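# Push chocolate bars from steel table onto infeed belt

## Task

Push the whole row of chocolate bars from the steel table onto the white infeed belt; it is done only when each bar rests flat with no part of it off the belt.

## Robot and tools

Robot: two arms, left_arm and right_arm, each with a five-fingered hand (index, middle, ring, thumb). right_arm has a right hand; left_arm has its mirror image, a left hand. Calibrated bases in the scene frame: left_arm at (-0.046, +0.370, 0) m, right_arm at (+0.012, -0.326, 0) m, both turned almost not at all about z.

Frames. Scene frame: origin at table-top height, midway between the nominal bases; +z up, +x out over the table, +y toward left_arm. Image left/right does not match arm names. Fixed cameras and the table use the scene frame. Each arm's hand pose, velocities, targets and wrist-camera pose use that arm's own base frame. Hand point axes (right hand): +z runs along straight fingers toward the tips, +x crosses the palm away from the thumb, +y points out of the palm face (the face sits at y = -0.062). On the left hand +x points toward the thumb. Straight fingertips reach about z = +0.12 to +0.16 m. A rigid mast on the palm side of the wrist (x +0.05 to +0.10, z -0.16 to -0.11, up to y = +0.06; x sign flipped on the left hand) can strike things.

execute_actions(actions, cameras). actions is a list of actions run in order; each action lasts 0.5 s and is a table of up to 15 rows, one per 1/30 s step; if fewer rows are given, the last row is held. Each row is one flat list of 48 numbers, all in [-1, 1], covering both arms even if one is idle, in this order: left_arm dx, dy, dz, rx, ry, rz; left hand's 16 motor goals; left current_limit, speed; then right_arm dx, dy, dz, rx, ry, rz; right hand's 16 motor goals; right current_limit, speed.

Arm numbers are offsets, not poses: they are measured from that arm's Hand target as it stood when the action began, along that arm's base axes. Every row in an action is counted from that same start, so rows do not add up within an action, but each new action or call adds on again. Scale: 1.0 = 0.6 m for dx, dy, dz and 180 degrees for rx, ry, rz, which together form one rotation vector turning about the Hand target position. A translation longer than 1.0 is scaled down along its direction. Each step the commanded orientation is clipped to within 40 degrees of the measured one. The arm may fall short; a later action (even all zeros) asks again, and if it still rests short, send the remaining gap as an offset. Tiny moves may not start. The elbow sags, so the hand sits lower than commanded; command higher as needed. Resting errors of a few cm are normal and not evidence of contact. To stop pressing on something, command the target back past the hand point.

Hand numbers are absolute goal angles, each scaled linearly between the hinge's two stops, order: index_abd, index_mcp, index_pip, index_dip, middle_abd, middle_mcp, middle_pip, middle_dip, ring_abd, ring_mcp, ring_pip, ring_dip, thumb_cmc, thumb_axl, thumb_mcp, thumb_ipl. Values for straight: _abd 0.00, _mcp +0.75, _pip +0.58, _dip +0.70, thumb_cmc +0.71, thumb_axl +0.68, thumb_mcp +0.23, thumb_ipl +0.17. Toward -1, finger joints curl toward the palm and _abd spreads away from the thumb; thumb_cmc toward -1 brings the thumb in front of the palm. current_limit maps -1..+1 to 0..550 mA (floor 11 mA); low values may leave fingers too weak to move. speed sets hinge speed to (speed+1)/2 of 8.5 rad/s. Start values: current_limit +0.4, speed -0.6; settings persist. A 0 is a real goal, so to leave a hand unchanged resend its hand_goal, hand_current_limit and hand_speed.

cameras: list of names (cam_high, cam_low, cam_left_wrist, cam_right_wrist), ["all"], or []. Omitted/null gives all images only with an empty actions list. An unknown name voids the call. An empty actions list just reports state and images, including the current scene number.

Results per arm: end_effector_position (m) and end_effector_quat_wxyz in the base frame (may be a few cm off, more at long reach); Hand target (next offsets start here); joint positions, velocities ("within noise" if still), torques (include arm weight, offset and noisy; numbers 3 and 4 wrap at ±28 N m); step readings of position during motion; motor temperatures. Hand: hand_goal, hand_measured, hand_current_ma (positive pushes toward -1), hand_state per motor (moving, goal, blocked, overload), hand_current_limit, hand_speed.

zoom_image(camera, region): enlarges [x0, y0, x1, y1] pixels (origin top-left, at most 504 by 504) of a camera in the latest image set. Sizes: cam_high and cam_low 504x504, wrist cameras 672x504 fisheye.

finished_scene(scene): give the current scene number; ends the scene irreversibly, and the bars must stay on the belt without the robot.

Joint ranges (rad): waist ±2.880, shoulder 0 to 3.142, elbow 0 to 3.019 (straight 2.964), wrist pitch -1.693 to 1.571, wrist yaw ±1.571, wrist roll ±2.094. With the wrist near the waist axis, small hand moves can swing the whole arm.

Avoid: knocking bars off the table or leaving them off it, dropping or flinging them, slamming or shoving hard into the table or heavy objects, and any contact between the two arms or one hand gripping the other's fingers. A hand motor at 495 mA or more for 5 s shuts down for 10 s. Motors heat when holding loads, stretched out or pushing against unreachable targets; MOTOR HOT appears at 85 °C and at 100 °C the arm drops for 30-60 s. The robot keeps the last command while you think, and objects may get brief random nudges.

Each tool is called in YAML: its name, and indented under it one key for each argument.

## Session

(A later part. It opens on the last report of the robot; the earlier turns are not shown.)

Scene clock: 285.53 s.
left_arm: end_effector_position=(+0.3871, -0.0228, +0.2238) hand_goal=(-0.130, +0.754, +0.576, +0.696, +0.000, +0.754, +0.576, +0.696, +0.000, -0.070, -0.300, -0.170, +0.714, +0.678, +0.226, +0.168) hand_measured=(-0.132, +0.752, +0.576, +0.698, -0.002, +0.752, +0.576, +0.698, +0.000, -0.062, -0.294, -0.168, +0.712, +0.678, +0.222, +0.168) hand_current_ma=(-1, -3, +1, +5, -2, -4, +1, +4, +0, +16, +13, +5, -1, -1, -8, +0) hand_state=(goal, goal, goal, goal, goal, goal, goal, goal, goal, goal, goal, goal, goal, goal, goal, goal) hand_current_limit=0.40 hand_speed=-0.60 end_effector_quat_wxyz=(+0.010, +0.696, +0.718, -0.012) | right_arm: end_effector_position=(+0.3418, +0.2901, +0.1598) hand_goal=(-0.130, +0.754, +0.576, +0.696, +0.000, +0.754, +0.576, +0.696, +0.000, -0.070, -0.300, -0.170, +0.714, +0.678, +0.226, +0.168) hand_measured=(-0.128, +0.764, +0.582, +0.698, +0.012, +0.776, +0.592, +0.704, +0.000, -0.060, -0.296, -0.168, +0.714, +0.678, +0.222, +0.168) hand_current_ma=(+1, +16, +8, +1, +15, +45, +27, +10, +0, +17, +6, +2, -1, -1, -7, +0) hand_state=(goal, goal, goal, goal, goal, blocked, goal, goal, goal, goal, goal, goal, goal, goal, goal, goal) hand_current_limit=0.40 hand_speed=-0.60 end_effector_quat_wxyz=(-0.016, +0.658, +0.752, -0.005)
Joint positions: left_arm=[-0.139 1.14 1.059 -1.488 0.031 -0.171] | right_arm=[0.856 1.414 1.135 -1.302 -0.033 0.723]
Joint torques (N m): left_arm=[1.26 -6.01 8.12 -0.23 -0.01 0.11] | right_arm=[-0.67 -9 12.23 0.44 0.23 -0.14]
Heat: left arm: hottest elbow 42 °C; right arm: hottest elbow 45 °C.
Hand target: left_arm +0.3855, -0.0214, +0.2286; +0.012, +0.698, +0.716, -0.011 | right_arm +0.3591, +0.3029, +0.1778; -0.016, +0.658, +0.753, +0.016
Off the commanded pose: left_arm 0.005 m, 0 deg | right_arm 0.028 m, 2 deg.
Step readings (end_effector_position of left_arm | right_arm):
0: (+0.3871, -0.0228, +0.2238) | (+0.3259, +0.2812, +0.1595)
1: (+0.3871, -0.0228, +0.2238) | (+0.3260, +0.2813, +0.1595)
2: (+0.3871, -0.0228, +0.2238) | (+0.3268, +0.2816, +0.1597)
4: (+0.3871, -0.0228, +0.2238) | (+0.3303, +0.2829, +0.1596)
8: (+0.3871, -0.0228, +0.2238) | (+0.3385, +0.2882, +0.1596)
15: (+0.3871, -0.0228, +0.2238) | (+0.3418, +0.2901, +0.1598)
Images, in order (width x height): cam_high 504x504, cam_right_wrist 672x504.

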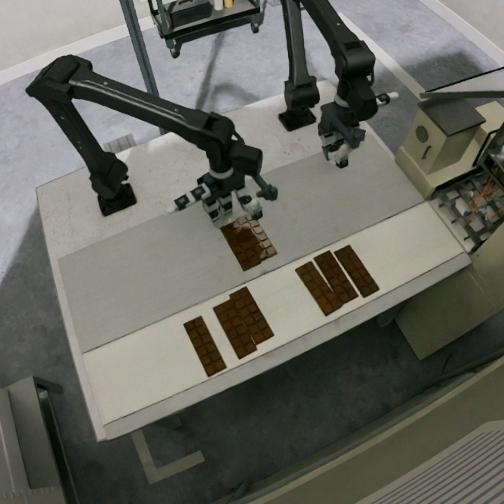

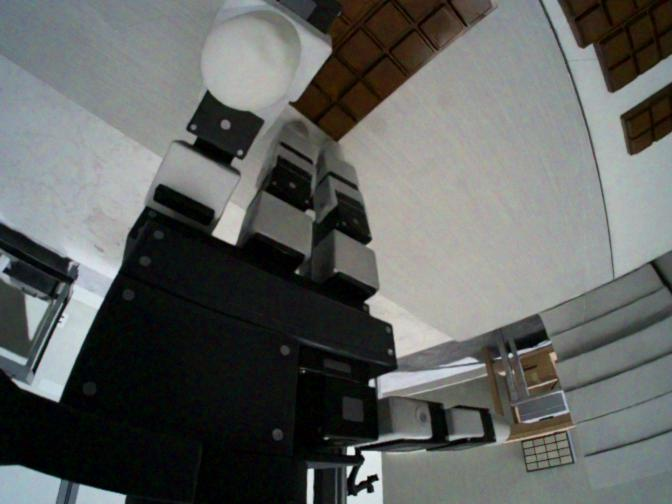

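execute_actions:
  actions:
    - [[0,0,0,0,0,0,-0.13,0.754,0.576,0.696,0,0.754,0.576,0.696,0,-0.07,-0.3,-0.17,0.714,0.678,0.226,0.168,0.4,-0.6,0.055,0.012,0.01,0,0,0,-0.13,0.754,0.576,0.696,0,0.754,0.576,0.696,0,-0.07,-0.3,-0.17,0.714,0.678,0.226,0.168,0.4,-0.6]]
  cameras: ["cam_high","cam_right_wrist"]

zoom_image:
  camera: "cam_right_wrist"
  region: [230, 60, 480, 230]

zoom_image:
  camera: "cam_high"
  region: [170, 190, 290, 300]

Scene clock: 287.00 s.
left_arm: end_effector_position=(+0.3871, -0.0228, +0.2238) hand_goal=(-0.130, +0.754, +0.576, +0.696, +0.000, +0.754, +0.576, +0.696, +0.000, -0.070, -0.300, -0.170, +0.714, +0.678, +0.226, +0.168) hand_measured=(-0.132, +0.752, +0.576, +0.698, -0.002, +0.752, +0.576, +0.698, +0.000, -0.062, -0.294, -0.168, +0.712, +0.678, +0.222, +0.168) hand_current_ma=(-1, -3, +1, +5, -2, -4, +1, +4, +0, +16, +13, +5, -1, -1, -8, +0) hand_state=(goal, goal, goal, goal, goal, goal, goal, goal, goal, goal, goal, goal, goal, goal, goal, goal) hand_current_limit=0.40 hand_speed=-0.60 end_effector_quat_wxyz=(+0.010, +0.696, +0.718, -0.012) | right_arm: end_effector_position=(+0.3785, +0.2982, +0.1637) hand_goal=(-0.130, +0.754, +0.576, +0.696, +0.000, +0.754, +0.576, +0.696, +0.000, -0.070, -0.300, -0.170, +0.714, +0.678, +0.226, +0.168) hand_measured=(-0.128, +0.760, +0.582, +0.698, +0.002, +0.754, +0.578, +0.698, +0.000, -0.060, -0.296, -0.168, +0.714, +0.678, +0.222, +0.168) hand_current_ma=(+1, +7, +8, +2, +2, +1, +2, +3, +0, +17, +6, +2, -1, -1, -7, +0) hand_state=(goal, goal, goal, goal, goal, goal, goal, goal, goal, goal, goal, goal, goal, goal, goal, goal) hand_current_limit=0.40 hand_speed=-0.60 end_effector_quat_wxyz=(-0.016, +0.660, +0.751, -0.003)
Joint positions: left_arm=[-0.139 1.14 1.059 -1.488 0.031 -0.171] | right_arm=[0.804 1.488 1.224 -1.314 -0.032 0.675]
Joint torques (N m): left_arm=[1.26 -6.01 8.12 -0.23 -0.01 0.11] | right_arm=[-0.09 -11.05 12.25 0.12 0.13 -0.1]
Heat: left arm: hottest elbow 42 °C; right arm: hottest elbow 45 °C.
Hand target: left_arm +0.3855, -0.0214, +0.2286; +0.012, +0.698, +0.716, -0.011 | right_arm +0.3920, +0.3102, +0.1837; -0.016, +0.657, +0.753, +0.016
Off the commanded pose: left_arm 0.005 m, 0 deg | right_arm 0.027 m, 2 deg.
Step readings (end_effector_position of left_arm | right_arm):
0: (+0.3871, -0.0228, +0.2238) | (+0.3418, +0.2902, +0.1598)
1: (+0.3871, -0.0228, +0.2238) | (+0.3420, +0.2904, +0.1600)
2: (+0.3871, -0.0228, +0.2238) | (+0.3431, +0.2906, +0.1603)
4: (+0.3871, -0.0228, +0.2238) | (+0.3502, +0.2927, +0.1615)
8: (+0.3871, -0.0228, +0.2238) | (+0.3707, +0.2969, +0.1634)
15: (+0.3871, -0.0228, +0.2238) | (+0.3785, +0.2980, +0.1640)
Images, in order (width x height): cam_high 504x504, cam_right_wrist 672x504.

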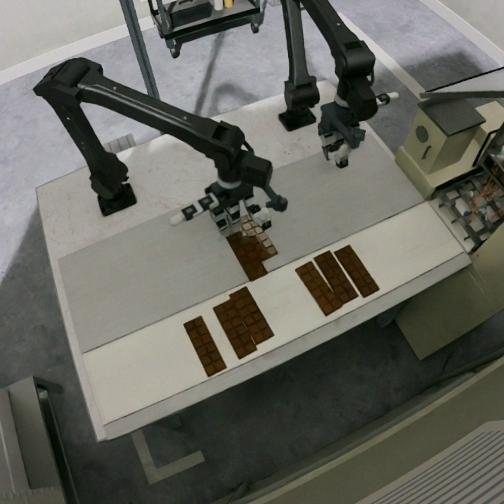

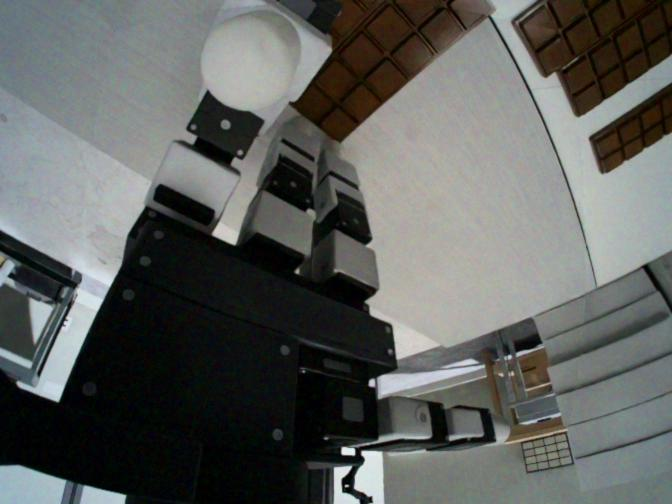

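Scaled by 2.016 from the camera's 672x504 image, which has a finer 960x720 frame.

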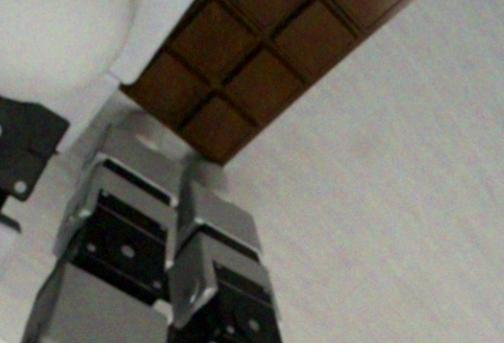

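Scaled by 4.200 from the camera's 504x504 image, which has a finer 720x720 frame.

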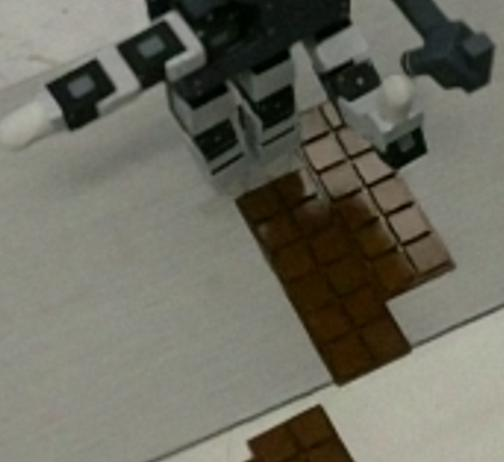

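execute_actions:
  actions:
    - [[0,0,0,0,0,0,-0.13,0.754,0.576,0.696,0,0.754,0.576,0.696,0,-0.07,-0.3,-0.17,0.714,0.678,0.226,0.168,0.4,-0.6,0.065,0.009,0.001,0,0,0,-0.13,0.754,0.576,0.696,0,0.754,0.576,0.696,0,-0.07,-0.3,-0.17,0.714,0.678,0.226,0.168,0.4,-0.6]]
    - [[0,0,0,0,0,0,-0.13,0.754,0.576,0.696,0,0.754,0.576,0.696,0,-0.07,-0.3,-0.17,0.714,0.678,0.226,0.168,0.4,-0.6,0.06,0.008,0.00,0,0,0,-0.13,0.754,0.576,0.696,0,0.754,0.576,0.696,0,-0.07,-0.3,-0.17,0.714,0.678,0.226,0.168,0.4,-0.6]]
  cameras: ["cam_high","cam_right_wrist"]

zoom_image:
  camera: "cam_right_wrist"
  region: [230, 60, 480, 230]

zoom_image:
  camera: "cam_high"
  region: [190, 210, 320, 330]

Scene clock: 289.07 s.
left_arm: end_effector_position=(+0.3871, -0.0228, +0.2238) hand_goal=(-0.130, +0.754, +0.576, +0.696, +0.000, +0.754, +0.576, +0.696, +0.000, -0.070, -0.300, -0.170, +0.714, +0.678, +0.226, +0.168) hand_measured=(-0.132, +0.752, +0.576, +0.698, -0.002, +0.752, +0.576, +0.698, +0.000, -0.062, -0.294, -0.168, +0.712, +0.678, +0.222, +0.168) hand_current_ma=(-1, -3, +1, +5, -2, -4, +1, +4, +0, +16, +13, +5, -1, -1, -8, +0) hand_state=(goal, goal, goal, goal, goal, goal, goal, goal, goal, goal, goal, goal, goal, goal, goal, goal) hand_current_limit=0.40 hand_speed=-0.60 end_effector_quat_wxyz=(+0.010, +0.696, +0.718, -0.012) | right_arm: end_effector_position=(+0.4521, +0.3117, +0.1675) hand_goal=(-0.130, +0.754, +0.576, +0.696, +0.000, +0.754, +0.576, +0.696, +0.000, -0.070, -0.300, -0.170, +0.714, +0.678, +0.226, +0.168) hand_measured=(-0.128, +0.762, +0.582, +0.698, +0.000, +0.756, +0.578, +0.698, +0.000, -0.060, -0.296, -0.168, +0.714, +0.678, +0.222, +0.168) hand_current_ma=(+1, +10, +9, +3, +0, +3, +3, +3, +0, +17, +6, +2, -1, -1, -7, +0) hand_state=(goal, goal, goal, goal, goal, goal, goal, goal, goal, goal, goal, goal, goal, goal, goal, goal) hand_current_limit=0.40 hand_speed=-0.60 end_effector_quat_wxyz=(-0.018, +0.659, +0.752, +0.000)
Joint positions: left_arm=[-0.139 1.14 1.059 -1.488 0.031 -0.171] | right_arm=[0.713 1.642 1.415 -1.35 -0.036 0.582]
Joint torques (N m): left_arm=[1.26 -6.01 8.1 -0.23 -0.01 0.11] | right_arm=[-0.5 -13.33 12.19 0.21 0.16 -0.1]
Heat: left arm: hottest elbow 42 °C; right arm: hottest elbow 45 °C.
Hand target: left_arm +0.3855, -0.0214, +0.2286; +0.012, +0.698, +0.716, -0.011 | right_arm +0.4671, +0.3203, +0.1845; -0.016, +0.658, +0.753, +0.016
Off the commanded pose: left_arm 0.005 m, 0 deg | right_arm 0.024 m, 2 deg.
Step readings (end_effector_position of left_arm | right_arm):
0: (+0.3871, -0.0228, +0.2238) | (+0.3785, +0.2982, +0.1637)
1: (+0.3871, -0.0228, +0.2238) | (+0.3787, +0.2985, +0.1641)
2: (+0.3871, -0.0228, +0.2238) | (+0.3803, +0.2984, +0.1643)
4: (+0.3871, -0.0228, +0.2238) | (+0.3866, +0.3007, +0.1653)
8: (+0.3871, -0.0228, +0.2238) | (+0.4079, +0.3046, +0.1666)
15: (+0.3871, -0.0228, +0.2238) | (+0.4171, +0.3049, +0.1669)
16: (+0.3871, -0.0228, +0.2238) | (+0.4172, +0.3051, +0.1668)
17: (+0.3871, -0.0228, +0.2238) | (+0.4186, +0.3050, +0.1669)
19: (+0.3871, -0.0228, +0.2238) | (+0.4247, +0.3070, +0.1673)
23: (+0.3871, -0.0228, +0.2238) | (+0.4439, +0.3114, +0.1681)
30: (+0.3871, -0.0228, +0.2238) | (+0.4522, +0.3116, +0.1684)
Images, in order (width x height): cam_high 504x504, cam_right_wrist 672x504.

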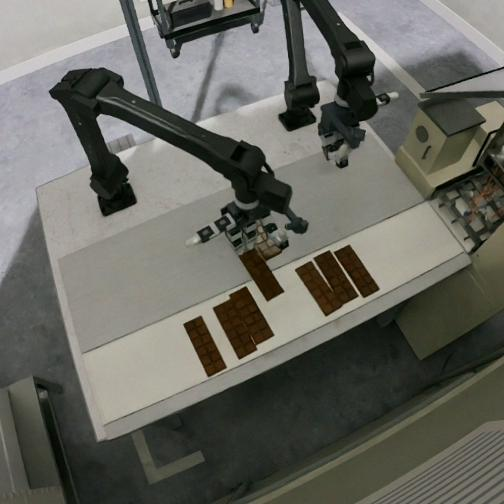

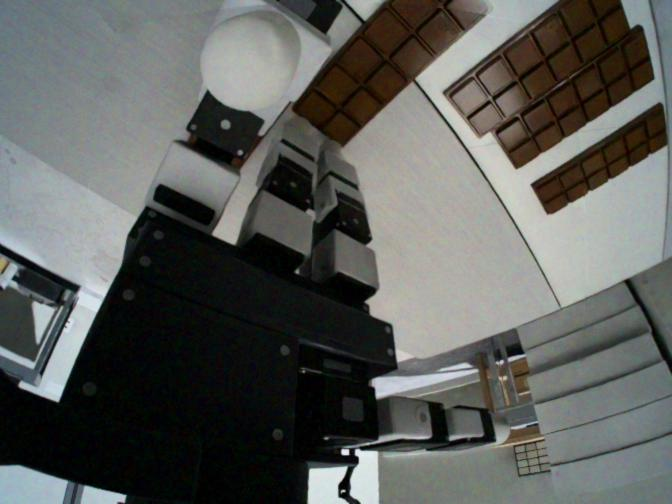

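Scaled by 2.016 from the camera's 672x504 image, which has a finer 960x720 frame.

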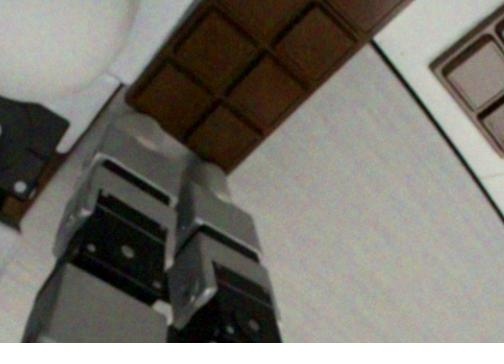

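Scaled by 3.877 from the camera's 504x504 image, which has a finer 720x720 frame.

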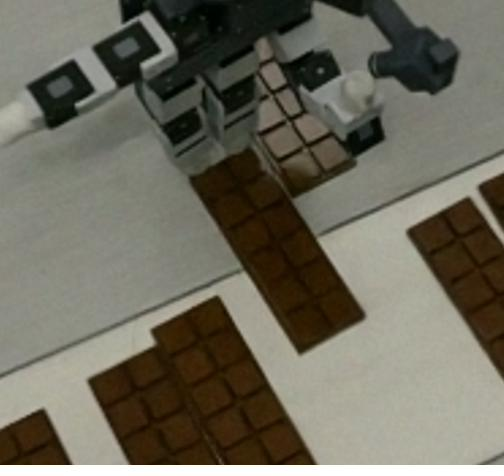

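execute_actions:
  actions:
    - [[0,0,0,0,0,0,-0.13,0.754,0.576,0.696,0,0.754,0.576,0.696,0,-0.07,-0.3,-0.17,0.714,0.678,0.226,0.168,0.4,-0.6,0.065,0.008,0.001,0,0,0,-0.13,0.754,0.576,0.696,0,0.754,0.576,0.696,0,-0.07,-0.3,-0.17,0.714,0.678,0.226,0.168,0.4,-0.6]]
    - [[0,0,0,0,0,0,-0.13,0.754,0.576,0.696,0,0.754,0.576,0.696,0,-0.07,-0.3,-0.17,0.714,0.678,0.226,0.168,0.4,-0.6,0.06,0.007,0.00,0,0,-0.008,-0.13,0.754,0.576,0.696,0,0.754,0.576,0.696,0,-0.07,-0.3,-0.17,0.714,0.678,0.226,0.168,0.4,-0.6]]
  cameras: ["cam_high","cam_right_wrist"]

zoom_image:
  camera: "cam_right_wrist"
  region: [230, 60, 480, 230]

zoom_image:
  camera: "cam_high"
  region: [190, 230, 320, 350]

Scene clock: 291.13 s.
left_arm: end_effector_position=(+0.3871, -0.0228, +0.2238) hand_goal=(-0.130, +0.754, +0.576, +0.696, +0.000, +0.754, +0.576, +0.696, +0.000, -0.070, -0.300, -0.170, +0.714, +0.678, +0.226, +0.168) hand_measured=(-0.132, +0.752, +0.576, +0.698, -0.002, +0.752, +0.576, +0.698, +0.000, -0.062, -0.294, -0.168, +0.712, +0.678, +0.222, +0.168) hand_current_ma=(-1, -3, +1, +5, -2, -4, +1, +4, +0, +16, +13, +5, -1, -1, -8, +0) hand_state=(goal, goal, goal, goal, goal, goal, goal, goal, goal, goal, goal, goal, goal, goal, goal, goal) hand_current_limit=0.40 hand_speed=-0.60 end_effector_quat_wxyz=(+0.010, +0.696, +0.718, -0.012) | right_arm: end_effector_position=(+0.5266, +0.3242, +0.1700) hand_goal=(-0.130, +0.754, +0.576, +0.696, +0.000, +0.754, +0.576, +0.696, +0.000, -0.070, -0.300, -0.170, +0.714, +0.678, +0.226, +0.168) hand_measured=(-0.130, +0.762, +0.582, +0.698, -0.002, +0.758, +0.580, +0.698, +0.000, -0.060, -0.296, -0.168, +0.714, +0.678, +0.222, +0.168) hand_current_ma=(+0, +11, +8, +3, -1, +4, +4, +3, +0, +17, +6, +2, -1, -1, -7, +0) hand_state=(goal, goal, goal, goal, goal, goal, goal, goal, goal, goal, goal, goal, goal, goal, goal, goal) hand_current_limit=0.40 hand_speed=-0.60 end_effector_quat_wxyz=(-0.019, +0.668, +0.744, +0.002)
Joint positions: left_arm=[-0.139 1.14 1.059 -1.488 0.031 -0.171] | right_arm=[0.643 1.813 1.65 -1.413 -0.039 0.535]
Joint torques (N m): left_arm=[1.26 -6.01 8.12 -0.23 -0.01 0.11] | right_arm=[-0.32 -15.85 12.21 0.24 0.22 -0.13]
Heat: left arm: hottest elbow 42 °C; right arm: hottest elbow 46 °C.
Hand target: left_arm +0.3855, -0.0214, +0.2286; +0.012, +0.698, +0.716, -0.011 | right_arm +0.5422, +0.3293, +0.1851; -0.016, +0.667, +0.745, +0.017
Off the commanded pose: left_arm 0.005 m, 0 deg | right_arm 0.022 m, 2 deg.
Step readings (end_effector_position of left_arm | right_arm):
0: (+0.3871, -0.0228, +0.2238) | (+0.4521, +0.3118, +0.1675)
1: (+0.3871, -0.0228, +0.2238) | (+0.4524, +0.3121, +0.1678)
2: (+0.3871, -0.0228, +0.2238) | (+0.4537, +0.3118, +0.1679)
4: (+0.3871, -0.0228, +0.2238) | (+0.4610, +0.3142, +0.1687)
8: (+0.3871, -0.0228, +0.2238) | (+0.4820, +0.3185, +0.1697)
15: (+0.3871, -0.0228, +0.2238) | (+0.4913, +0.3177, +0.1699)
16: (+0.3871, -0.0228, +0.2238) | (+0.4917, +0.3177, +0.1700)
17: (+0.3871, -0.0228, +0.2238) | (+0.4928, +0.3175, +0.1700)
19: (+0.3871, -0.0228, +0.2238) | (+0.5002, +0.3194, +0.1704)
23: (+0.3871, -0.0228, +0.2238) | (+0.5186, +0.3254, +0.1714)
30: (+0.3871, -0.0228, +0.2238) | (+0.5269, +0.3244, +0.1713)
Images, in order (width x height): cam_high 504x504, cam_right_wrist 672x504.

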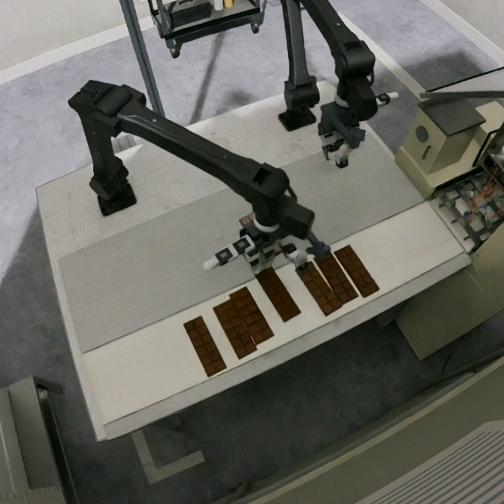

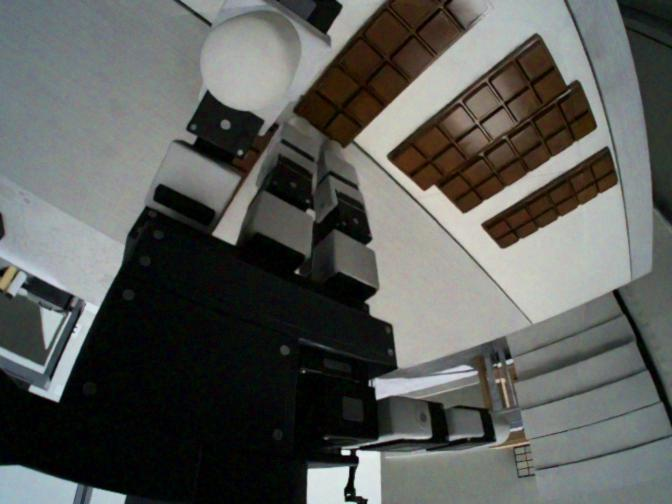

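Scaled by 2.016 from the camera's 672x504 image, which has a finer 960x720 frame.

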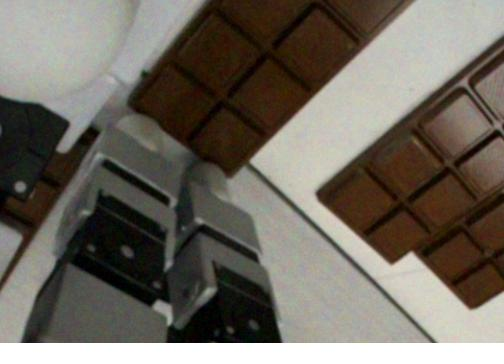

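Scaled by 3.877 from the camera's 504x504 image, which has a finer 720x720 frame.

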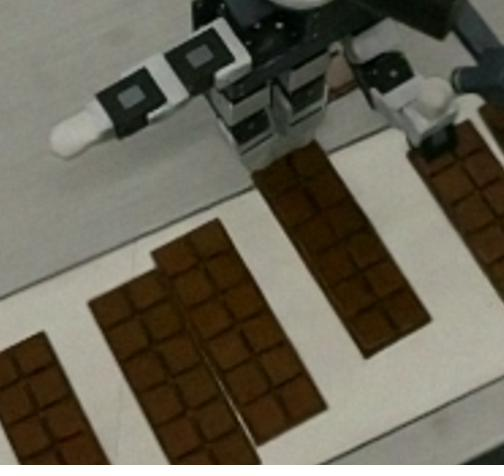

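execute_actions:
  actions:
    - [[0,0,0,0,0,0,-0.13,0.754,0.576,0.696,0,0.754,0.576,0.696,0,-0.07,-0.3,-0.17,0.714,0.678,0.226,0.168,0.4,-0.6,0.045,-0.004,0.001,0,0,-0.016,-0.13,0.754,0.576,0.696,0,0.754,0.576,0.696,0,-0.07,-0.3,-0.17,0.714,0.678,0.226,0.168,0.4,-0.6]]
    - [[0,0,0,0,0,0,-0.13,0.754,0.576,0.696,0,0.754,0.576,0.696,0,-0.07,-0.3,-0.17,0.714,0.678,0.226,0.168,0.4,-0.6,0.02,-0.002,0.00,0,0,-0.008,-0.13,0.754,0.576,0.696,0,0.754,0.576,0.696,0,-0.07,-0.3,-0.17,0.714,0.678,0.226,0.168,0.4,-0.6]]
  cameras: ["cam_high","cam_right_wrist"]

zoom_image:
  camera: "cam_right_wrist"
  region: [230, 60, 480, 230]

zoom_image:
  camera: "cam_high"
  region: [190, 250, 340, 370]

Scene clock: 293.97 s.
left_arm: end_effector_position=(+0.3871, -0.0228, +0.2238) hand_goal=(-0.130, +0.754, +0.576, +0.696, +0.000, +0.754, +0.576, +0.696, +0.000, -0.070, -0.300, -0.170, +0.714, +0.678, +0.226, +0.168) hand_measured=(-0.132, +0.752, +0.576, +0.698, -0.002, +0.752, +0.576, +0.698, +0.000, -0.062, -0.294, -0.168, +0.712, +0.678, +0.222, +0.168) hand_current_ma=(-1, -3, +1, +5, -2, -4, +1, +4, +0, +16, +13, +5, -1, -1, -8, +0) hand_state=(goal, goal, goal, goal, goal, goal, goal, goal, goal, goal, goal, goal, goal, goal, goal, goal) hand_current_limit=0.40 hand_speed=-0.60 end_effector_quat_wxyz=(+0.010, +0.696, +0.718, -0.012) | right_arm: end_effector_position=(+0.5653, +0.3251, +0.1715) hand_goal=(-0.130, +0.754, +0.576, +0.696, +0.000, +0.754, +0.576, +0.696, +0.000, -0.070, -0.300, -0.170, +0.714, +0.678, +0.226, +0.168) hand_measured=(-0.130, +0.758, +0.578, +0.698, -0.002, +0.760, +0.580, +0.698, +0.000, -0.060, -0.296, -0.168, +0.714, +0.678, +0.222, +0.168) hand_current_ma=(+0, +4, +2, +3, -1, +9, +4, +3, +0, +17, +6, +2, -1, -1, -7, +0) hand_state=(goal, goal, goal, goal, goal, goal, goal, goal, goal, goal, goal, goal, goal, goal, goal, goal) hand_current_limit=0.40 hand_speed=-0.60 end_effector_quat_wxyz=(-0.019, +0.687, +0.726, +0.003)
Joint positions: left_arm=[-0.139 1.14 1.059 -1.488 0.031 -0.171] | right_arm=[0.611 1.906 1.79 -1.457 -0.039 0.556]
Joint torques (N m): left_arm=[1.26 -6.01 8.12 -0.23 -0.01 0.11] | right_arm=[-0.79 -17.14 12.23 0.29 0.25 0.08]
Heat: left arm: hottest elbow 42 °C; right arm: hottest elbow 46 °C.
Hand target: left_arm +0.3855, -0.0214, +0.2286; +0.012, +0.698, +0.716, -0.011 | right_arm +0.5811, +0.3259, +0.1858; -0.015, +0.694, +0.719, +0.017
Off the commanded pose: left_arm 0.005 m, 0 deg | right_arm 0.021 m, 2 deg.
Step readings (end_effector_position of left_arm | right_arm):
0: (+0.3871, -0.0228, +0.2238) | (+0.5266, +0.3242, +0.1700)
1: (+0.3871, -0.0228, +0.2238) | (+0.5268, +0.3244, +0.1701)
2: (+0.3871, -0.0228, +0.2238) | (+0.5279, +0.3243, +0.1704)
4: (+0.3871, -0.0228, +0.2238) | (+0.5329, +0.3257, +0.1709)
8: (+0.3871, -0.0228, +0.2238) | (+0.5486, +0.3269, +0.1709)
15: (+0.3871, -0.0228, +0.2238) | (+0.5543, +0.3248, +0.1711)
16: (+0.3871, -0.0228, +0.2238) | (+0.5543, +0.3248, +0.1711)
17: (+0.3871, -0.0228, +0.2238) | (+0.5550, +0.3243, +0.1711)
19: (+0.3871, -0.0228, +0.2238) | (+0.5580, +0.3235, +0.1710)
23: (+0.3871, -0.0228, +0.2238) | (+0.5634, +0.3256, +0.1714)
30: (+0.3871, -0.0228, +0.2238) | (+0.5652, +0.3251, +0.1713)
Images, in order (width x height): cam_high 504x504, cam_right_wrist 672x504.

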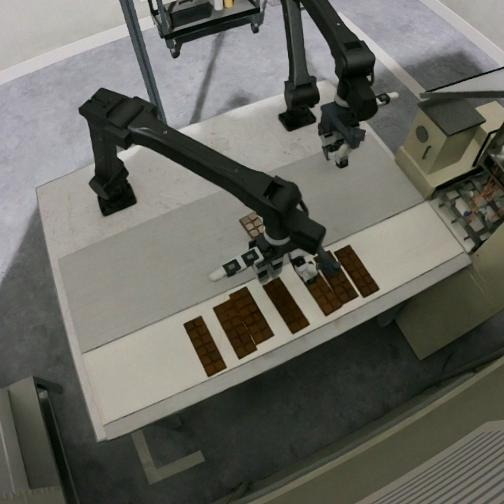

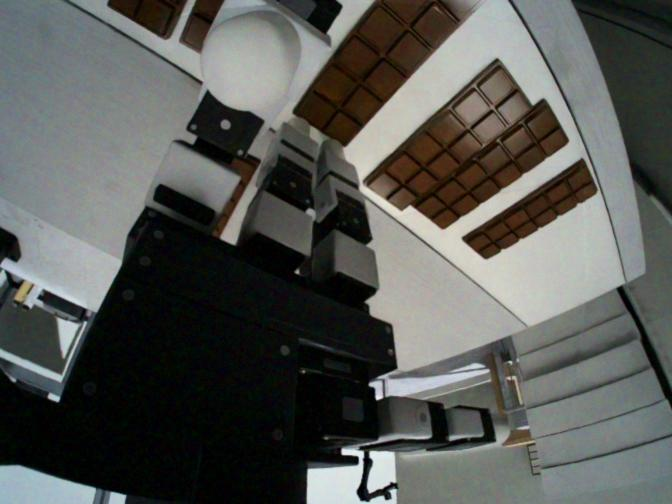

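Scaled by 2.016 from the camera's 672x504 image, which has a finer 960x720 frame.

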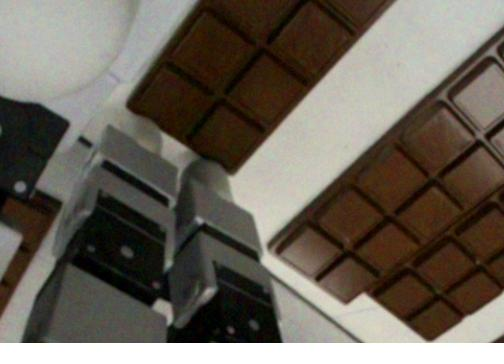

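Scaled by 3.360 from the camera's 504x504 image, which has a finer 720x720 frame.

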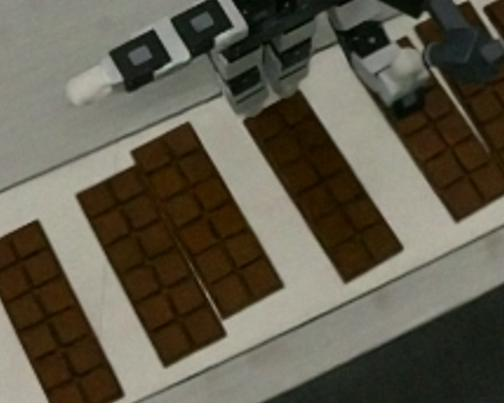

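execute_actions:
  actions:
    - [[0,0,0,0,0,0,-0.13,0.754,0.576,0.696,0,0.754,0.576,0.696,0,-0.07,-0.3,-0.17,0.714,0.678,0.226,0.168,0.4,-0.6,-0.04,0.0,0.015,0,0,0,-0.13,0.754,0.576,0.696,0,0.754,0.576,0.696,0,-0.07,-0.3,-0.17,0.714,0.678,0.226,0.168,0.4,-0.6]]
    - [[0,0,0,0,0,0,-0.13,0.754,0.576,0.696,0,0.754,0.576,0.696,0,-0.07,-0.3,-0.17,0.714,0.678,0.226,0.168,0.4,-0.6,-0.06,0,0.1,0,0,0,-0.13,0.754,0.576,0.696,0,0.754,0.576,0.696,0,-0.07,-0.3,-0.17,0.714,0.678,0.226,0.168,0.4,-0.6]]
    - [[0,0,0,0,0,0,-0.13,0.754,0.576,0.696,0,0.754,0.576,0.696,0,-0.07,-0.3,-0.17,0.714,0.678,0.226,0.168,0.4,-0.6,-0.2,0.015,0.0,0,0.0,0.014,-0.13,0.754,0.576,0.696,0,0.754,0.576,0.696,0,-0.07,-0.3,-0.17,0.714,0.678,0.226,0.168,0.4,-0.6]]
    - [[0,0,0,0,0,0,-0.13,0.754,0.576,0.696,0,0.754,0.576,0.696,0,-0.07,-0.3,-0.17,0.714,0.678,0.226,0.168,0.4,-0.6,-0.152,0.0135,-0.05,0,0,0.014,-0.13,0.754,0.576,0.696,0,0.754,0.576,0.696,0,-0.07,-0.3,-0.17,0.714,0.678,0.226,0.168,0.4,-0.6]]
    - [[0,0,0,0,0,0,-0.13,0.754,0.576,0.696,0,0.754,0.576,0.696,0,-0.07,-0.3,-0.17,0.714,0.678,0.226,0.168,0.4,-0.6,0,0.0,-0.03,0,0,0,-0.13,0.754,0.576,0.696,0,0.754,0.576,0.696,0,-0.07,-0.3,-0.17,0.714,0.678,0.226,0.168,0.4,-0.6]]
  cameras: ["cam_high","cam_right_wrist"]

zoom_image:
  camera: "cam_right_wrist"
  region: [230, 60, 480, 230]

zoom_image:
  camera: "cam_high"
  region: [180, 190, 350, 360]

Scene clock: 298.70 s.
left_arm: end_effector_position=(+0.3871, -0.0228, +0.2238) hand_goal=(-0.130, +0.754, +0.576, +0.696, +0.000, +0.754, +0.576, +0.696, +0.000, -0.070, -0.300, -0.170, +0.714, +0.678, +0.226, +0.168) hand_measured=(-0.132, +0.752, +0.576, +0.698, -0.002, +0.752, +0.576, +0.698, +0.000, -0.062, -0.294, -0.168, +0.712, +0.678, +0.222, +0.168) hand_current_ma=(-1, -3, +1, +5, -2, -4, +1, +4, +0, +16, +13, +5, -1, -1, -8, +0) hand_state=(goal, goal, goal, goal, goal, goal, goal, goal, goal, goal, goal, goal, goal, goal, goal, goal) hand_current_limit=0.40 hand_speed=-0.60 end_effector_quat_wxyz=(+0.010, +0.696, +0.718, -0.012) | right_arm: end_effector_position=(+0.3067, +0.3413, +0.2006) hand_goal=(-0.130, +0.754, +0.576, +0.696, +0.000, +0.754, +0.576, +0.696, +0.000, -0.070, -0.300, -0.170, +0.714, +0.678, +0.226, +0.168) hand_measured=(-0.130, +0.752, +0.576, +0.698, -0.002, +0.752, +0.576, +0.698, +0.000, -0.062, -0.296, -0.168, +0.712, +0.678, +0.222, +0.168) hand_current_ma=(+0, -2, +0, +2, -1, -2, +0, +2, +0, +13, +6, +2, -1, -1, -7, +0) hand_state=(goal, goal, goal, goal, goal, goal, goal, goal, goal, goal, goal, goal, goal, goal, goal, goal) hand_current_limit=0.40 hand_speed=-0.60 end_effector_quat_wxyz=(-0.015, +0.658, +0.753, +0.003)
Joint positions: left_arm=[-0.139 1.14 1.059 -1.488 0.031 -0.171] | right_arm=[1.003 1.43 1.259 -1.389 -0.028 0.869]
Joint torques (N m): left_arm=[1.26 -6.01 8.12 -0.23 -0.01 0.11] | right_arm=[-0.03 -11.58 8.43 0.96 0.26 0.09]
Heat: left arm: hottest elbow 42 °C; right arm: hottest elbow 46 °C.
Hand target: left_arm +0.3855, -0.0214, +0.2286; +0.012, +0.698, +0.716, -0.011 | right_arm +0.3100, +0.3428, +0.2067; -0.016, +0.662, +0.749, +0.016
Off the commanded pose: left_arm 0.005 m, 0 deg | right_arm 0.007 m, 2 deg.
Step readings (end_effector_position of left_arm | right_arm):
0: (+0.3871, -0.0228, +0.2238) | (+0.5653, +0.3250, +0.1713)
1: (+0.3871, -0.0228, +0.2238) | (+0.5653, +0.3250, +0.1713)
2: (+0.3871, -0.0228, +0.2238) | (+0.5653, +0.3249, +0.1713)
4: (+0.3871, -0.0228, +0.2238) | (+0.5652, +0.3245, +0.1718)
8: (+0.3871, -0.0228, +0.2238) | (+0.5643, +0.3236, +0.1728)
15: (+0.3871, -0.0228, +0.2238) | (+0.5620, +0.3230, +0.1762)
16: (+0.3871, -0.0228, +0.2238) | (+0.5617, +0.3230, +0.1769)
17: (+0.3871, -0.0228, +0.2238) | (+0.5593, +0.3232, +0.1781)
19: (+0.3871, -0.0228, +0.2238) | (+0.5517, +0.3205, +0.1830)
23: (+0.3871, -0.0228, +0.2238) | (+0.5339, +0.3196, +0.2061)
30: (+0.3871, -0.0228, +0.2238) | (+0.5178, +0.3224, +0.2406)
31: (+0.3871, -0.0228, +0.2238) | (+0.5171, +0.3226, +0.2415)
32: (+0.3871, -0.0228, +0.2238) | (+0.5117, +0.3242, +0.2394)
34: (+0.3871, -0.0228, +0.2238) | (+0.4926, +0.3189, +0.2313)
38: (+0.3871, -0.0228, +0.2238) | (+0.4325, +0.3210, +0.2214)
45: (+0.3871, -0.0228, +0.2238) | (+0.3961, +0.3403, +0.2489)
46: (+0.3871, -0.0228, +0.2238) | (+0.3958, +0.3391, +0.2507)
47: (+0.3871, -0.0228, +0.2238) | (+0.3927, +0.3385, +0.2496)
49: (+0.3871, -0.0228, +0.2238) | (+0.3792, +0.3327, +0.2398)
53: (+0.3871, -0.0228, +0.2238) | (+0.3303, +0.3304, +0.2143)
60: (+0.3871, -0.0228, +0.2238) | (+0.3066, +0.3445, +0.2115)
61: (+0.3871, -0.0228, +0.2238) | (+0.3071, +0.3443, +0.2128)
62: (+0.3871, -0.0228, +0.2238) | (+0.3074, +0.3443, +0.2129)
64: (+0.3871, -0.0228, +0.2238) | (+0.3079, +0.3443, +0.2114)
68: (+0.3871, -0.0228, +0.2238) | (+0.3067, +0.3419, +0.2033)
75: (+0.3871, -0.0228, +0.2238) | (+0.3066, +0.3412, +0.2006)
Images, in order (width x height): cam_high 504x504, cam_right_wrist 672x504.

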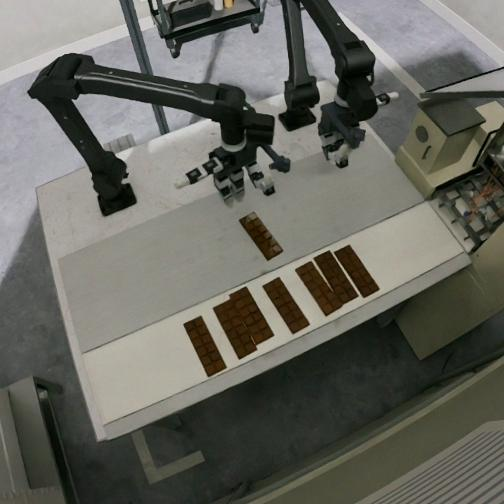

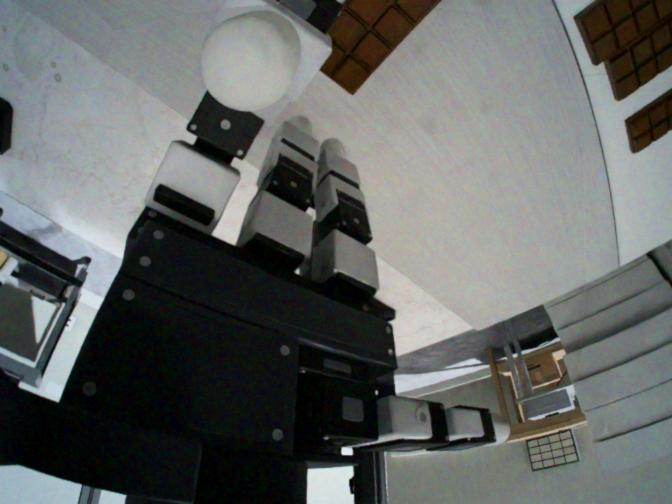

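Scaled by 2.016 from the camera's 672x504 image, which has a finer 960x720 frame.

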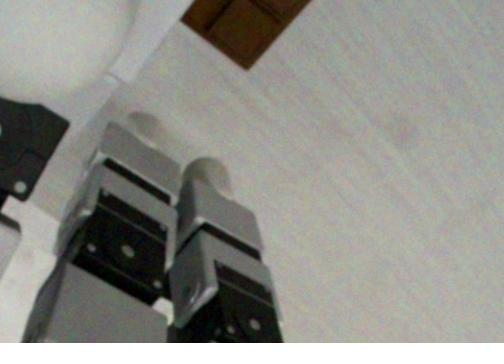

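Scaled by 2.965 from the camera's 504x504 image, which has a finer 720x720 frame.

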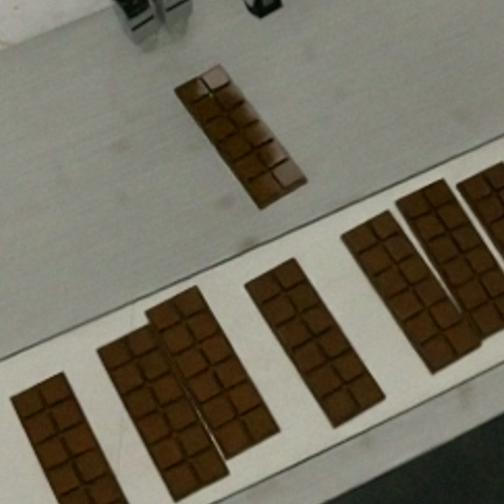

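execute_actions:
  actions:
    - [[0,0,0,0,0,0,-0.13,0.754,0.576,0.696,0,0.754,0.576,0.696,0,-0.07,-0.3,-0.17,0.714,0.678,0.226,0.168,0.4,-0.6,0.13,0.03,0.08,0,0,0,-0.13,0.754,0.576,0.696,0,0.2,0.1,0.2,0,-0.07,-0.3,-0.17,0.714,0.678,0.226,0.168,0.4,-0.6]]
    - [[0,0,0,0,0,0,-0.13,0.754,0.576,0.696,0,0.754,0.576,0.696,0,-0.07,-0.3,-0.17,0.714,0.678,0.226,0.168,0.4,-0.6,0.2,0.045,0.01,0,-0.034,0,-0.13,0.754,0.576,0.696,0,-0.07,-0.3,-0.17,0,-0.07,-0.3,-0.17,0.714,0.678,0.226,0.168,0.4,-0.6]]
    - [[0,0,0,0,0,0,-0.13,0.754,0.576,0.696,0,0.754,0.576,0.696,0,-0.07,-0.3,-0.17,0.714,0.678,0.226,0.168,0.4,-0.6,0.2,0.04,0.01,0,-0.033,0,-0.13,0.754,0.576,0.696,0,-0.07,-0.3,-0.17,0,-0.07,-0.3,-0.17,0.714,0.678,0.226,0.168,0.4,-0.6]]
  cameras: ["cam_high","cam_right_wrist"]

zoom_image:
  camera: "cam_right_wrist"
  region: [230, 60, 480, 230]

zoom_image:
  camera: "cam_high"
  region: [220, 230, 370, 360]

Scene clock: 304.43 s.
left_arm: end_effector_position=(+0.3871, -0.0228, +0.2238) hand_goal=(-0.130, +0.754, +0.576, +0.696, +0.000, +0.754, +0.576, +0.696, +0.000, -0.070, -0.300, -0.170, +0.714, +0.678, +0.226, +0.168) hand_measured=(-0.132, +0.752, +0.576, +0.698, -0.002, +0.752, +0.576, +0.698, +0.000, -0.062, -0.294, -0.168, +0.712, +0.678, +0.222, +0.168) hand_current_ma=(-1, -3, +1, +5, -2, -4, +1, +4, +0, +16, +13, +5, -1, -1, -8, +0) hand_state=(goal, goal, goal, goal, goal, goal, goal, goal, goal, goal, goal, goal, goal, goal, goal, goal) hand_current_limit=0.40 hand_speed=-0.60 end_effector_quat_wxyz=(+0.010, +0.696, +0.718, -0.012) | right_arm: end_effector_position=(+0.6237, +0.4007, +0.2350) hand_goal=(-0.130, +0.754, +0.576, +0.696, +0.000, -0.070, -0.300, -0.170, +0.000, -0.070, -0.300, -0.170, +0.714, +0.678, +0.226, +0.168) hand_measured=(-0.130, +0.754, +0.576, +0.698, -0.002, -0.054, -0.294, -0.168, +0.000, -0.060, -0.296, -0.168, +0.716, +0.678, +0.222, +0.168) hand_current_ma=(+0, +0, +0, +2, -1, +29, +9, +3, +0, +15, +6, +2, +1, -1, -7, +0) hand_state=(goal, goal, goal, goal, goal, goal, goal, goal, goal, goal, goal, goal, goal, goal, goal, goal) hand_current_limit=0.40 hand_speed=-0.60 end_effector_quat_wxyz=(+0.061, +0.663, +0.744, +0.064)
Joint positions: left_arm=[-0.139 1.14 1.059 -1.488 0.031 -0.171] | right_arm=[0.681 2.068 2.155 -1.512 0.099 0.559]
Joint torques (N m): left_arm=[1.26 -6.01 8.12 -0.23 -0.01 0.11] | right_arm=[0.73 -21.89 13.05 0.43 0.31 -0.11]
Heat: left arm: hottest elbow 42 °C; right arm: hottest elbow 46 °C.
Hand target: left_arm +0.3855, -0.0214, +0.2286; +0.012, +0.698, +0.716, -0.011 | right_arm +0.6280, +0.4118, +0.2668; +0.063, +0.657, +0.747, +0.086
Off the commanded pose: left_arm 0.005 m, 0 deg | right_arm 0.034 m, 3 deg.
Step readings (end_effector_position of left_arm | right_arm):
0: (+0.3871, -0.0228, +0.2238) | (+0.3067, +0.3413, +0.2006)
1: (+0.3871, -0.0228, +0.2238) | (+0.3068, +0.3412, +0.2006)
2: (+0.3871, -0.0228, +0.2238) | (+0.3096, +0.3398, +0.2012)
4: (+0.3871, -0.0228, +0.2238) | (+0.3190, +0.3394, +0.2064)
8: (+0.3871, -0.0228, +0.2238) | (+0.3594, +0.3443, +0.2258)
15: (+0.3871, -0.0228, +0.2238) | (+0.3820, +0.3463, +0.2368)
16: (+0.3871, -0.0228, +0.2238) | (+0.3823, +0.3468, +0.2364)
17: (+0.3871, -0.0228, +0.2238) | (+0.3870, +0.3469, +0.2372)
19: (+0.3871, -0.0228, +0.2238) | (+0.4063, +0.3554, +0.2423)
23: (+0.3871, -0.0228, +0.2238) | (+0.4622, +0.3676, +0.2461)
30: (+0.3871, -0.0228, +0.2238) | (+0.5000, +0.3684, +0.2261)
31: (+0.3871, -0.0228, +0.2238) | (+0.5013, +0.3699, +0.2250)
32: (+0.3871, -0.0228, +0.2238) | (+0.5058, +0.3716, +0.2262)
34: (+0.3871, -0.0228, +0.2238) | (+0.5259, +0.3825, +0.2354)
38: (+0.3871, -0.0228, +0.2238) | (+0.5758, +0.3989, +0.2513)
45: (+0.3871, -0.0228, +0.2238) | (+0.6197, +0.3965, +0.2395)
Images, in order (width x height): cam_high 504x504, cam_right_wrist 672x504.

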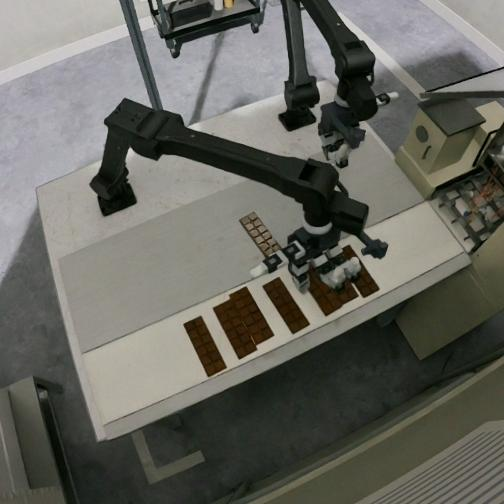

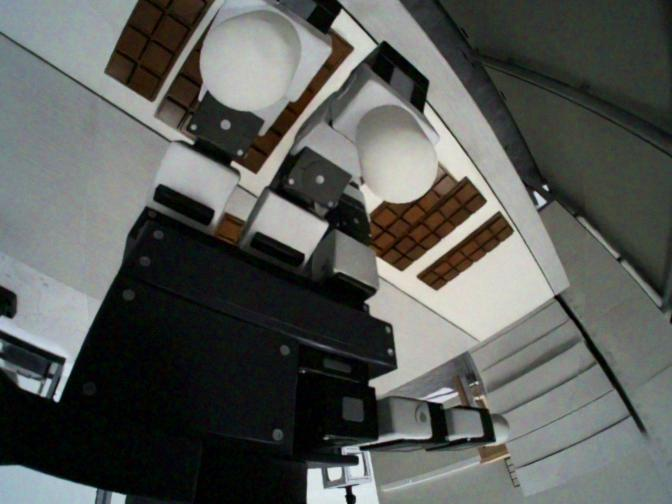

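Scaled by 2.016 from the camera's 672x504 image, which has a finer 960x720 frame.

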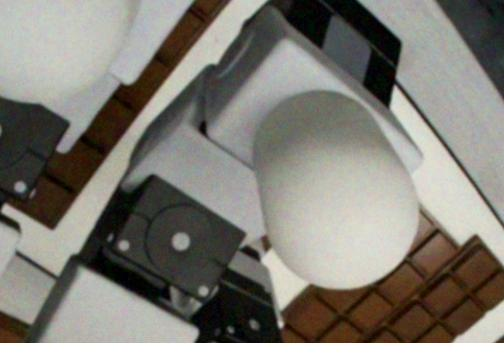

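Scaled by 3.360 from the camera's 504x504 image, which has a finer 720x720 frame.

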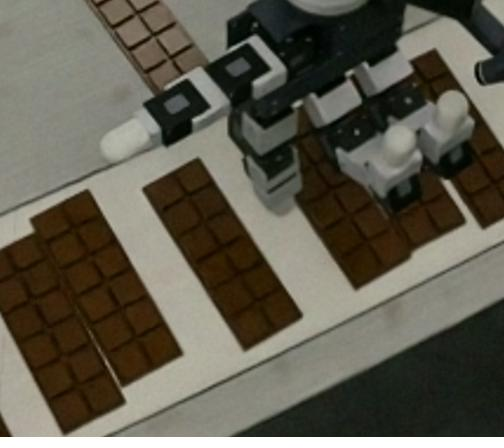

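execute_actions:
  actions:
    - [[0,0,0,0,0,0,-0.13,0.754,0.576,0.696,0,0.754,0.576,0.696,0,-0.07,-0.3,-0.17,0.714,0.678,0.226,0.168,0.4,-0.6,0.0,-0.012,-0.08,0,0,0,-0.13,0.754,0.576,0.696,0,-0.07,-0.3,-0.17,0,-0.07,-0.3,-0.17,0.714,0.678,0.226,0.168,0.4,-0.6]]
  cameras: ["cam_high"]

zoom_image:
  camera: "cam_high"
  region: [220, 230, 370, 360]

Scene clock: 306.60 s.
left_arm: end_effector_position=(+0.3871, -0.0228, +0.2238) hand_goal=(-0.130, +0.754, +0.576, +0.696, +0.000, +0.754, +0.576, +0.696, +0.000, -0.070, -0.300, -0.170, +0.714, +0.678, +0.226, +0.168) hand_measured=(-0.132, +0.752, +0.576, +0.698, -0.002, +0.752, +0.576, +0.698, +0.000, -0.062, -0.294, -0.168, +0.712, +0.678, +0.222, +0.168) hand_current_ma=(-1, -3, +1, +5, -2, -4, +1, +4, +0, +16, +13, +5, -1, -1, -8, +0) hand_state=(goal, goal, goal, goal, goal, goal, goal, goal, goal, goal, goal, goal, goal, goal, goal, goal) hand_current_limit=0.40 hand_speed=-0.60 end_effector_quat_wxyz=(+0.010, +0.696, +0.718, -0.012) | right_arm: end_effector_position=(+0.6243, +0.4022, +0.2023) hand_goal=(-0.130, +0.754, +0.576, +0.696, +0.000, -0.070, -0.300, -0.170, +0.000, -0.070, -0.300, -0.170, +0.714, +0.678, +0.226, +0.168) hand_measured=(-0.130, +0.754, +0.576, +0.698, -0.002, -0.054, -0.294, -0.168, +0.000, -0.060, -0.296, -0.168, +0.716, +0.678, +0.222, +0.168) hand_current_ma=(+0, +0, +0, +2, -1, +29, +9, +3, +0, +15, +6, +2, +1, -1, -7, +0) hand_state=(goal, goal, goal, goal, goal, goal, goal, goal, goal, goal, goal, goal, goal, goal, goal, goal) hand_current_limit=0.40 hand_speed=-0.60 end_effector_quat_wxyz=(+0.060, +0.660, +0.746, +0.067)
Joint positions: left_arm=[-0.139 1.14 1.059 -1.488 0.031 -0.171] | right_arm=[0.681 2.061 2.057 -1.414 0.096 0.552]
Joint torques (N m): left_arm=[1.26 -6.01 8.12 -0.23 -0.01 0.11] | right_arm=[0.15 -22.53 9.02 1.48 0.32 -0.09]
Heat: left arm: hottest elbow 42 °C; right arm: hottest elbow 46 °C.
Hand target: left_arm +0.3855, -0.0214, +0.2286; +0.012, +0.698, +0.716, -0.011 | right_arm +0.6280, +0.4046, +0.2187; +0.063, +0.657, +0.747, +0.086
Off the commanded pose: left_arm 0.005 m, 0 deg | right_arm 0.017 m, 2 deg.
Step readings (end_effector_position of left_arm | right_arm):
0: (+0.3871, -0.0228, +0.2238) | (+0.6237, +0.4007, +0.2350)
1: (+0.3871, -0.0228, +0.2238) | (+0.6237, +0.4007, +0.2350)
2: (+0.3871, -0.0228, +0.2238) | (+0.6240, +0.4009, +0.2350)
4: (+0.3871, -0.0228, +0.2238) | (+0.6260, +0.4026, +0.2318)
8: (+0.3871, -0.0228, +0.2238) | (+0.6254, +0.4027, +0.2150)
15: (+0.3871, -0.0228, +0.2238) | (+0.6235, +0.4014, +0.2019)
Images, in order (width x height): cam_high 504x504.

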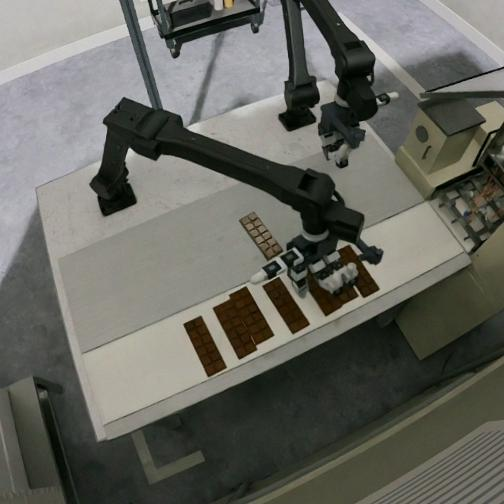

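Scaled by 3.360 from the camera's 504x504 image, which has a finer 720x720 frame.

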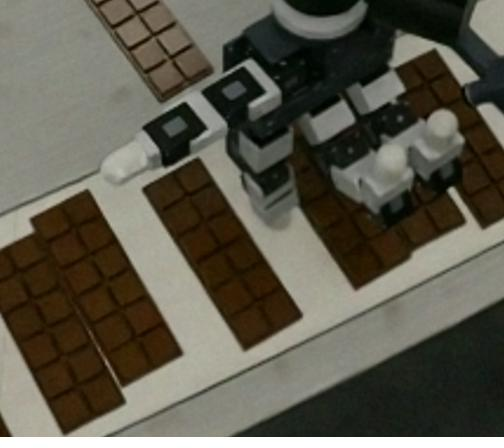

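execute_actions:
  actions:
    - [[0,0,0,0,0,0,-0.13,0.754,0.576,0.696,0,0.754,0.576,0.696,0,-0.07,-0.3,-0.17,0.714,0.678,0.226,0.168,0.4,-0.6,0.0,0.0,-0.036,0,0,0,-0.13,0.754,0.576,0.696,0,-0.07,-0.3,-0.17,0,-0.07,-0.3,-0.17,0.714,0.678,0.226,0.168,0.4,-0.6]]
  cameras: ["cam_high"]

zoom_image:
  camera: "cam_high"
  region: [260, 260, 340, 330]

Scene clock: 307.87 s.
left_arm: end_effector_position=(+0.3871, -0.0228, +0.2238) hand_goal=(-0.130, +0.754, +0.576, +0.696, +0.000, +0.754, +0.576, +0.696, +0.000, -0.070, -0.300, -0.170, +0.714, +0.678, +0.226, +0.168) hand_measured=(-0.132, +0.752, +0.576, +0.698, -0.002, +0.752, +0.576, +0.698, +0.000, -0.062, -0.294, -0.168, +0.712, +0.678, +0.222, +0.168) hand_current_ma=(-1, -3, +1, +5, -2, -4, +1, +4, +0, +16, +13, +5, -1, -1, -8, +0) hand_state=(goal, goal, goal, goal, goal, goal, goal, goal, goal, goal, goal, goal, goal, goal, goal, goal) hand_current_limit=0.40 hand_speed=-0.60 end_effector_quat_wxyz=(+0.010, +0.696, +0.718, -0.012) | right_arm: end_effector_position=(+0.6249, +0.4025, +0.1851) hand_goal=(-0.130, +0.754, +0.576, +0.696, +0.000, -0.070, -0.300, -0.170, +0.000, -0.070, -0.300, -0.170, +0.714, +0.678, +0.226, +0.168) hand_measured=(-0.132, +0.752, +0.576, +0.698, -0.002, -0.054, -0.294, -0.168, +0.000, -0.060, -0.296, -0.168, +0.716, +0.678, +0.222, +0.168) hand_current_ma=(-2, -1, +0, +1, -1, +29, +9, +3, +0, +15, +6, +2, +1, -1, -7, +0) hand_state=(goal, goal, goal, goal, goal, goal, goal, goal, goal, goal, goal, goal, goal, goal, goal, goal) hand_current_limit=0.40 hand_speed=-0.60 end_effector_quat_wxyz=(+0.061, +0.660, +0.745, +0.071)
Joint positions: left_arm=[-0.139 1.14 1.059 -1.488 0.031 -0.171] | right_arm=[0.681 2.059 2.006 -1.358 0.097 0.552]
Joint torques (N m): left_arm=[1.26 -6.01 8.12 -0.23 -0.01 0.11] | right_arm=[0.15 -22.01 8.79 1.43 0.27 -0.12]
Heat: left arm: hottest elbow 42 °C; right arm: hottest elbow 46 °C.
Hand target: left_arm +0.3855, -0.0214, +0.2286; +0.012, +0.698, +0.716, -0.011 | right_arm +0.6280, +0.4046, +0.1970; +0.063, +0.657, +0.747, +0.086
Off the commanded pose: left_arm 0.005 m, 0 deg | right_arm 0.013 m, 2 deg.
Step readings (end_effector_position of left_arm | right_arm):
0: (+0.3871, -0.0228, +0.2238) | (+0.6243, +0.4022, +0.2023)
1: (+0.3871, -0.0228, +0.2238) | (+0.6243, +0.4022, +0.2022)
2: (+0.3871, -0.0228, +0.2238) | (+0.6245, +0.4024, +0.2010)
4: (+0.3871, -0.0228, +0.2238) | (+0.6255, +0.4032, +0.1979)
8: (+0.3871, -0.0228, +0.2238) | (+0.6241, +0.4020, +0.1867)
15: (+0.3871, -0.0228, +0.2238) | (+0.6245, +0.4022, +0.1849)
Images, in order (width x height): cam_high 504x504.

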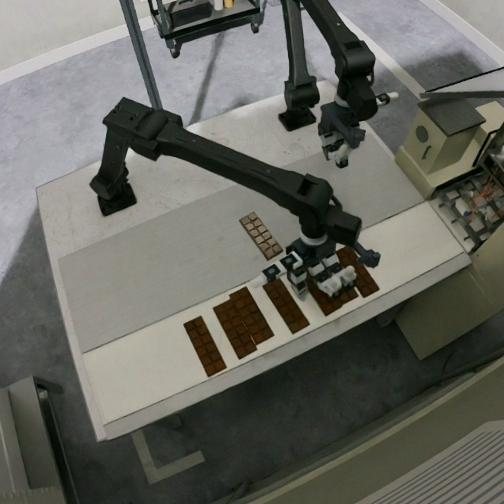

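Scaled by 6.300 from the camera's 504x504 image, which has a finer 720x720 frame.

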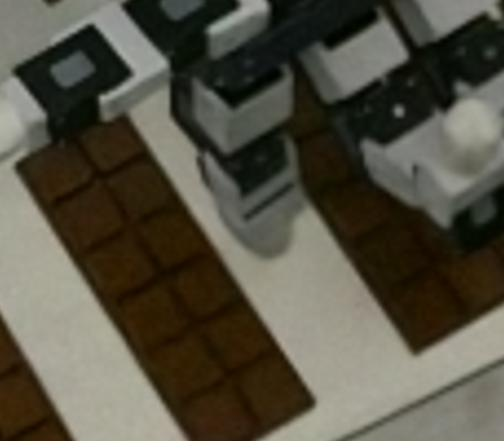

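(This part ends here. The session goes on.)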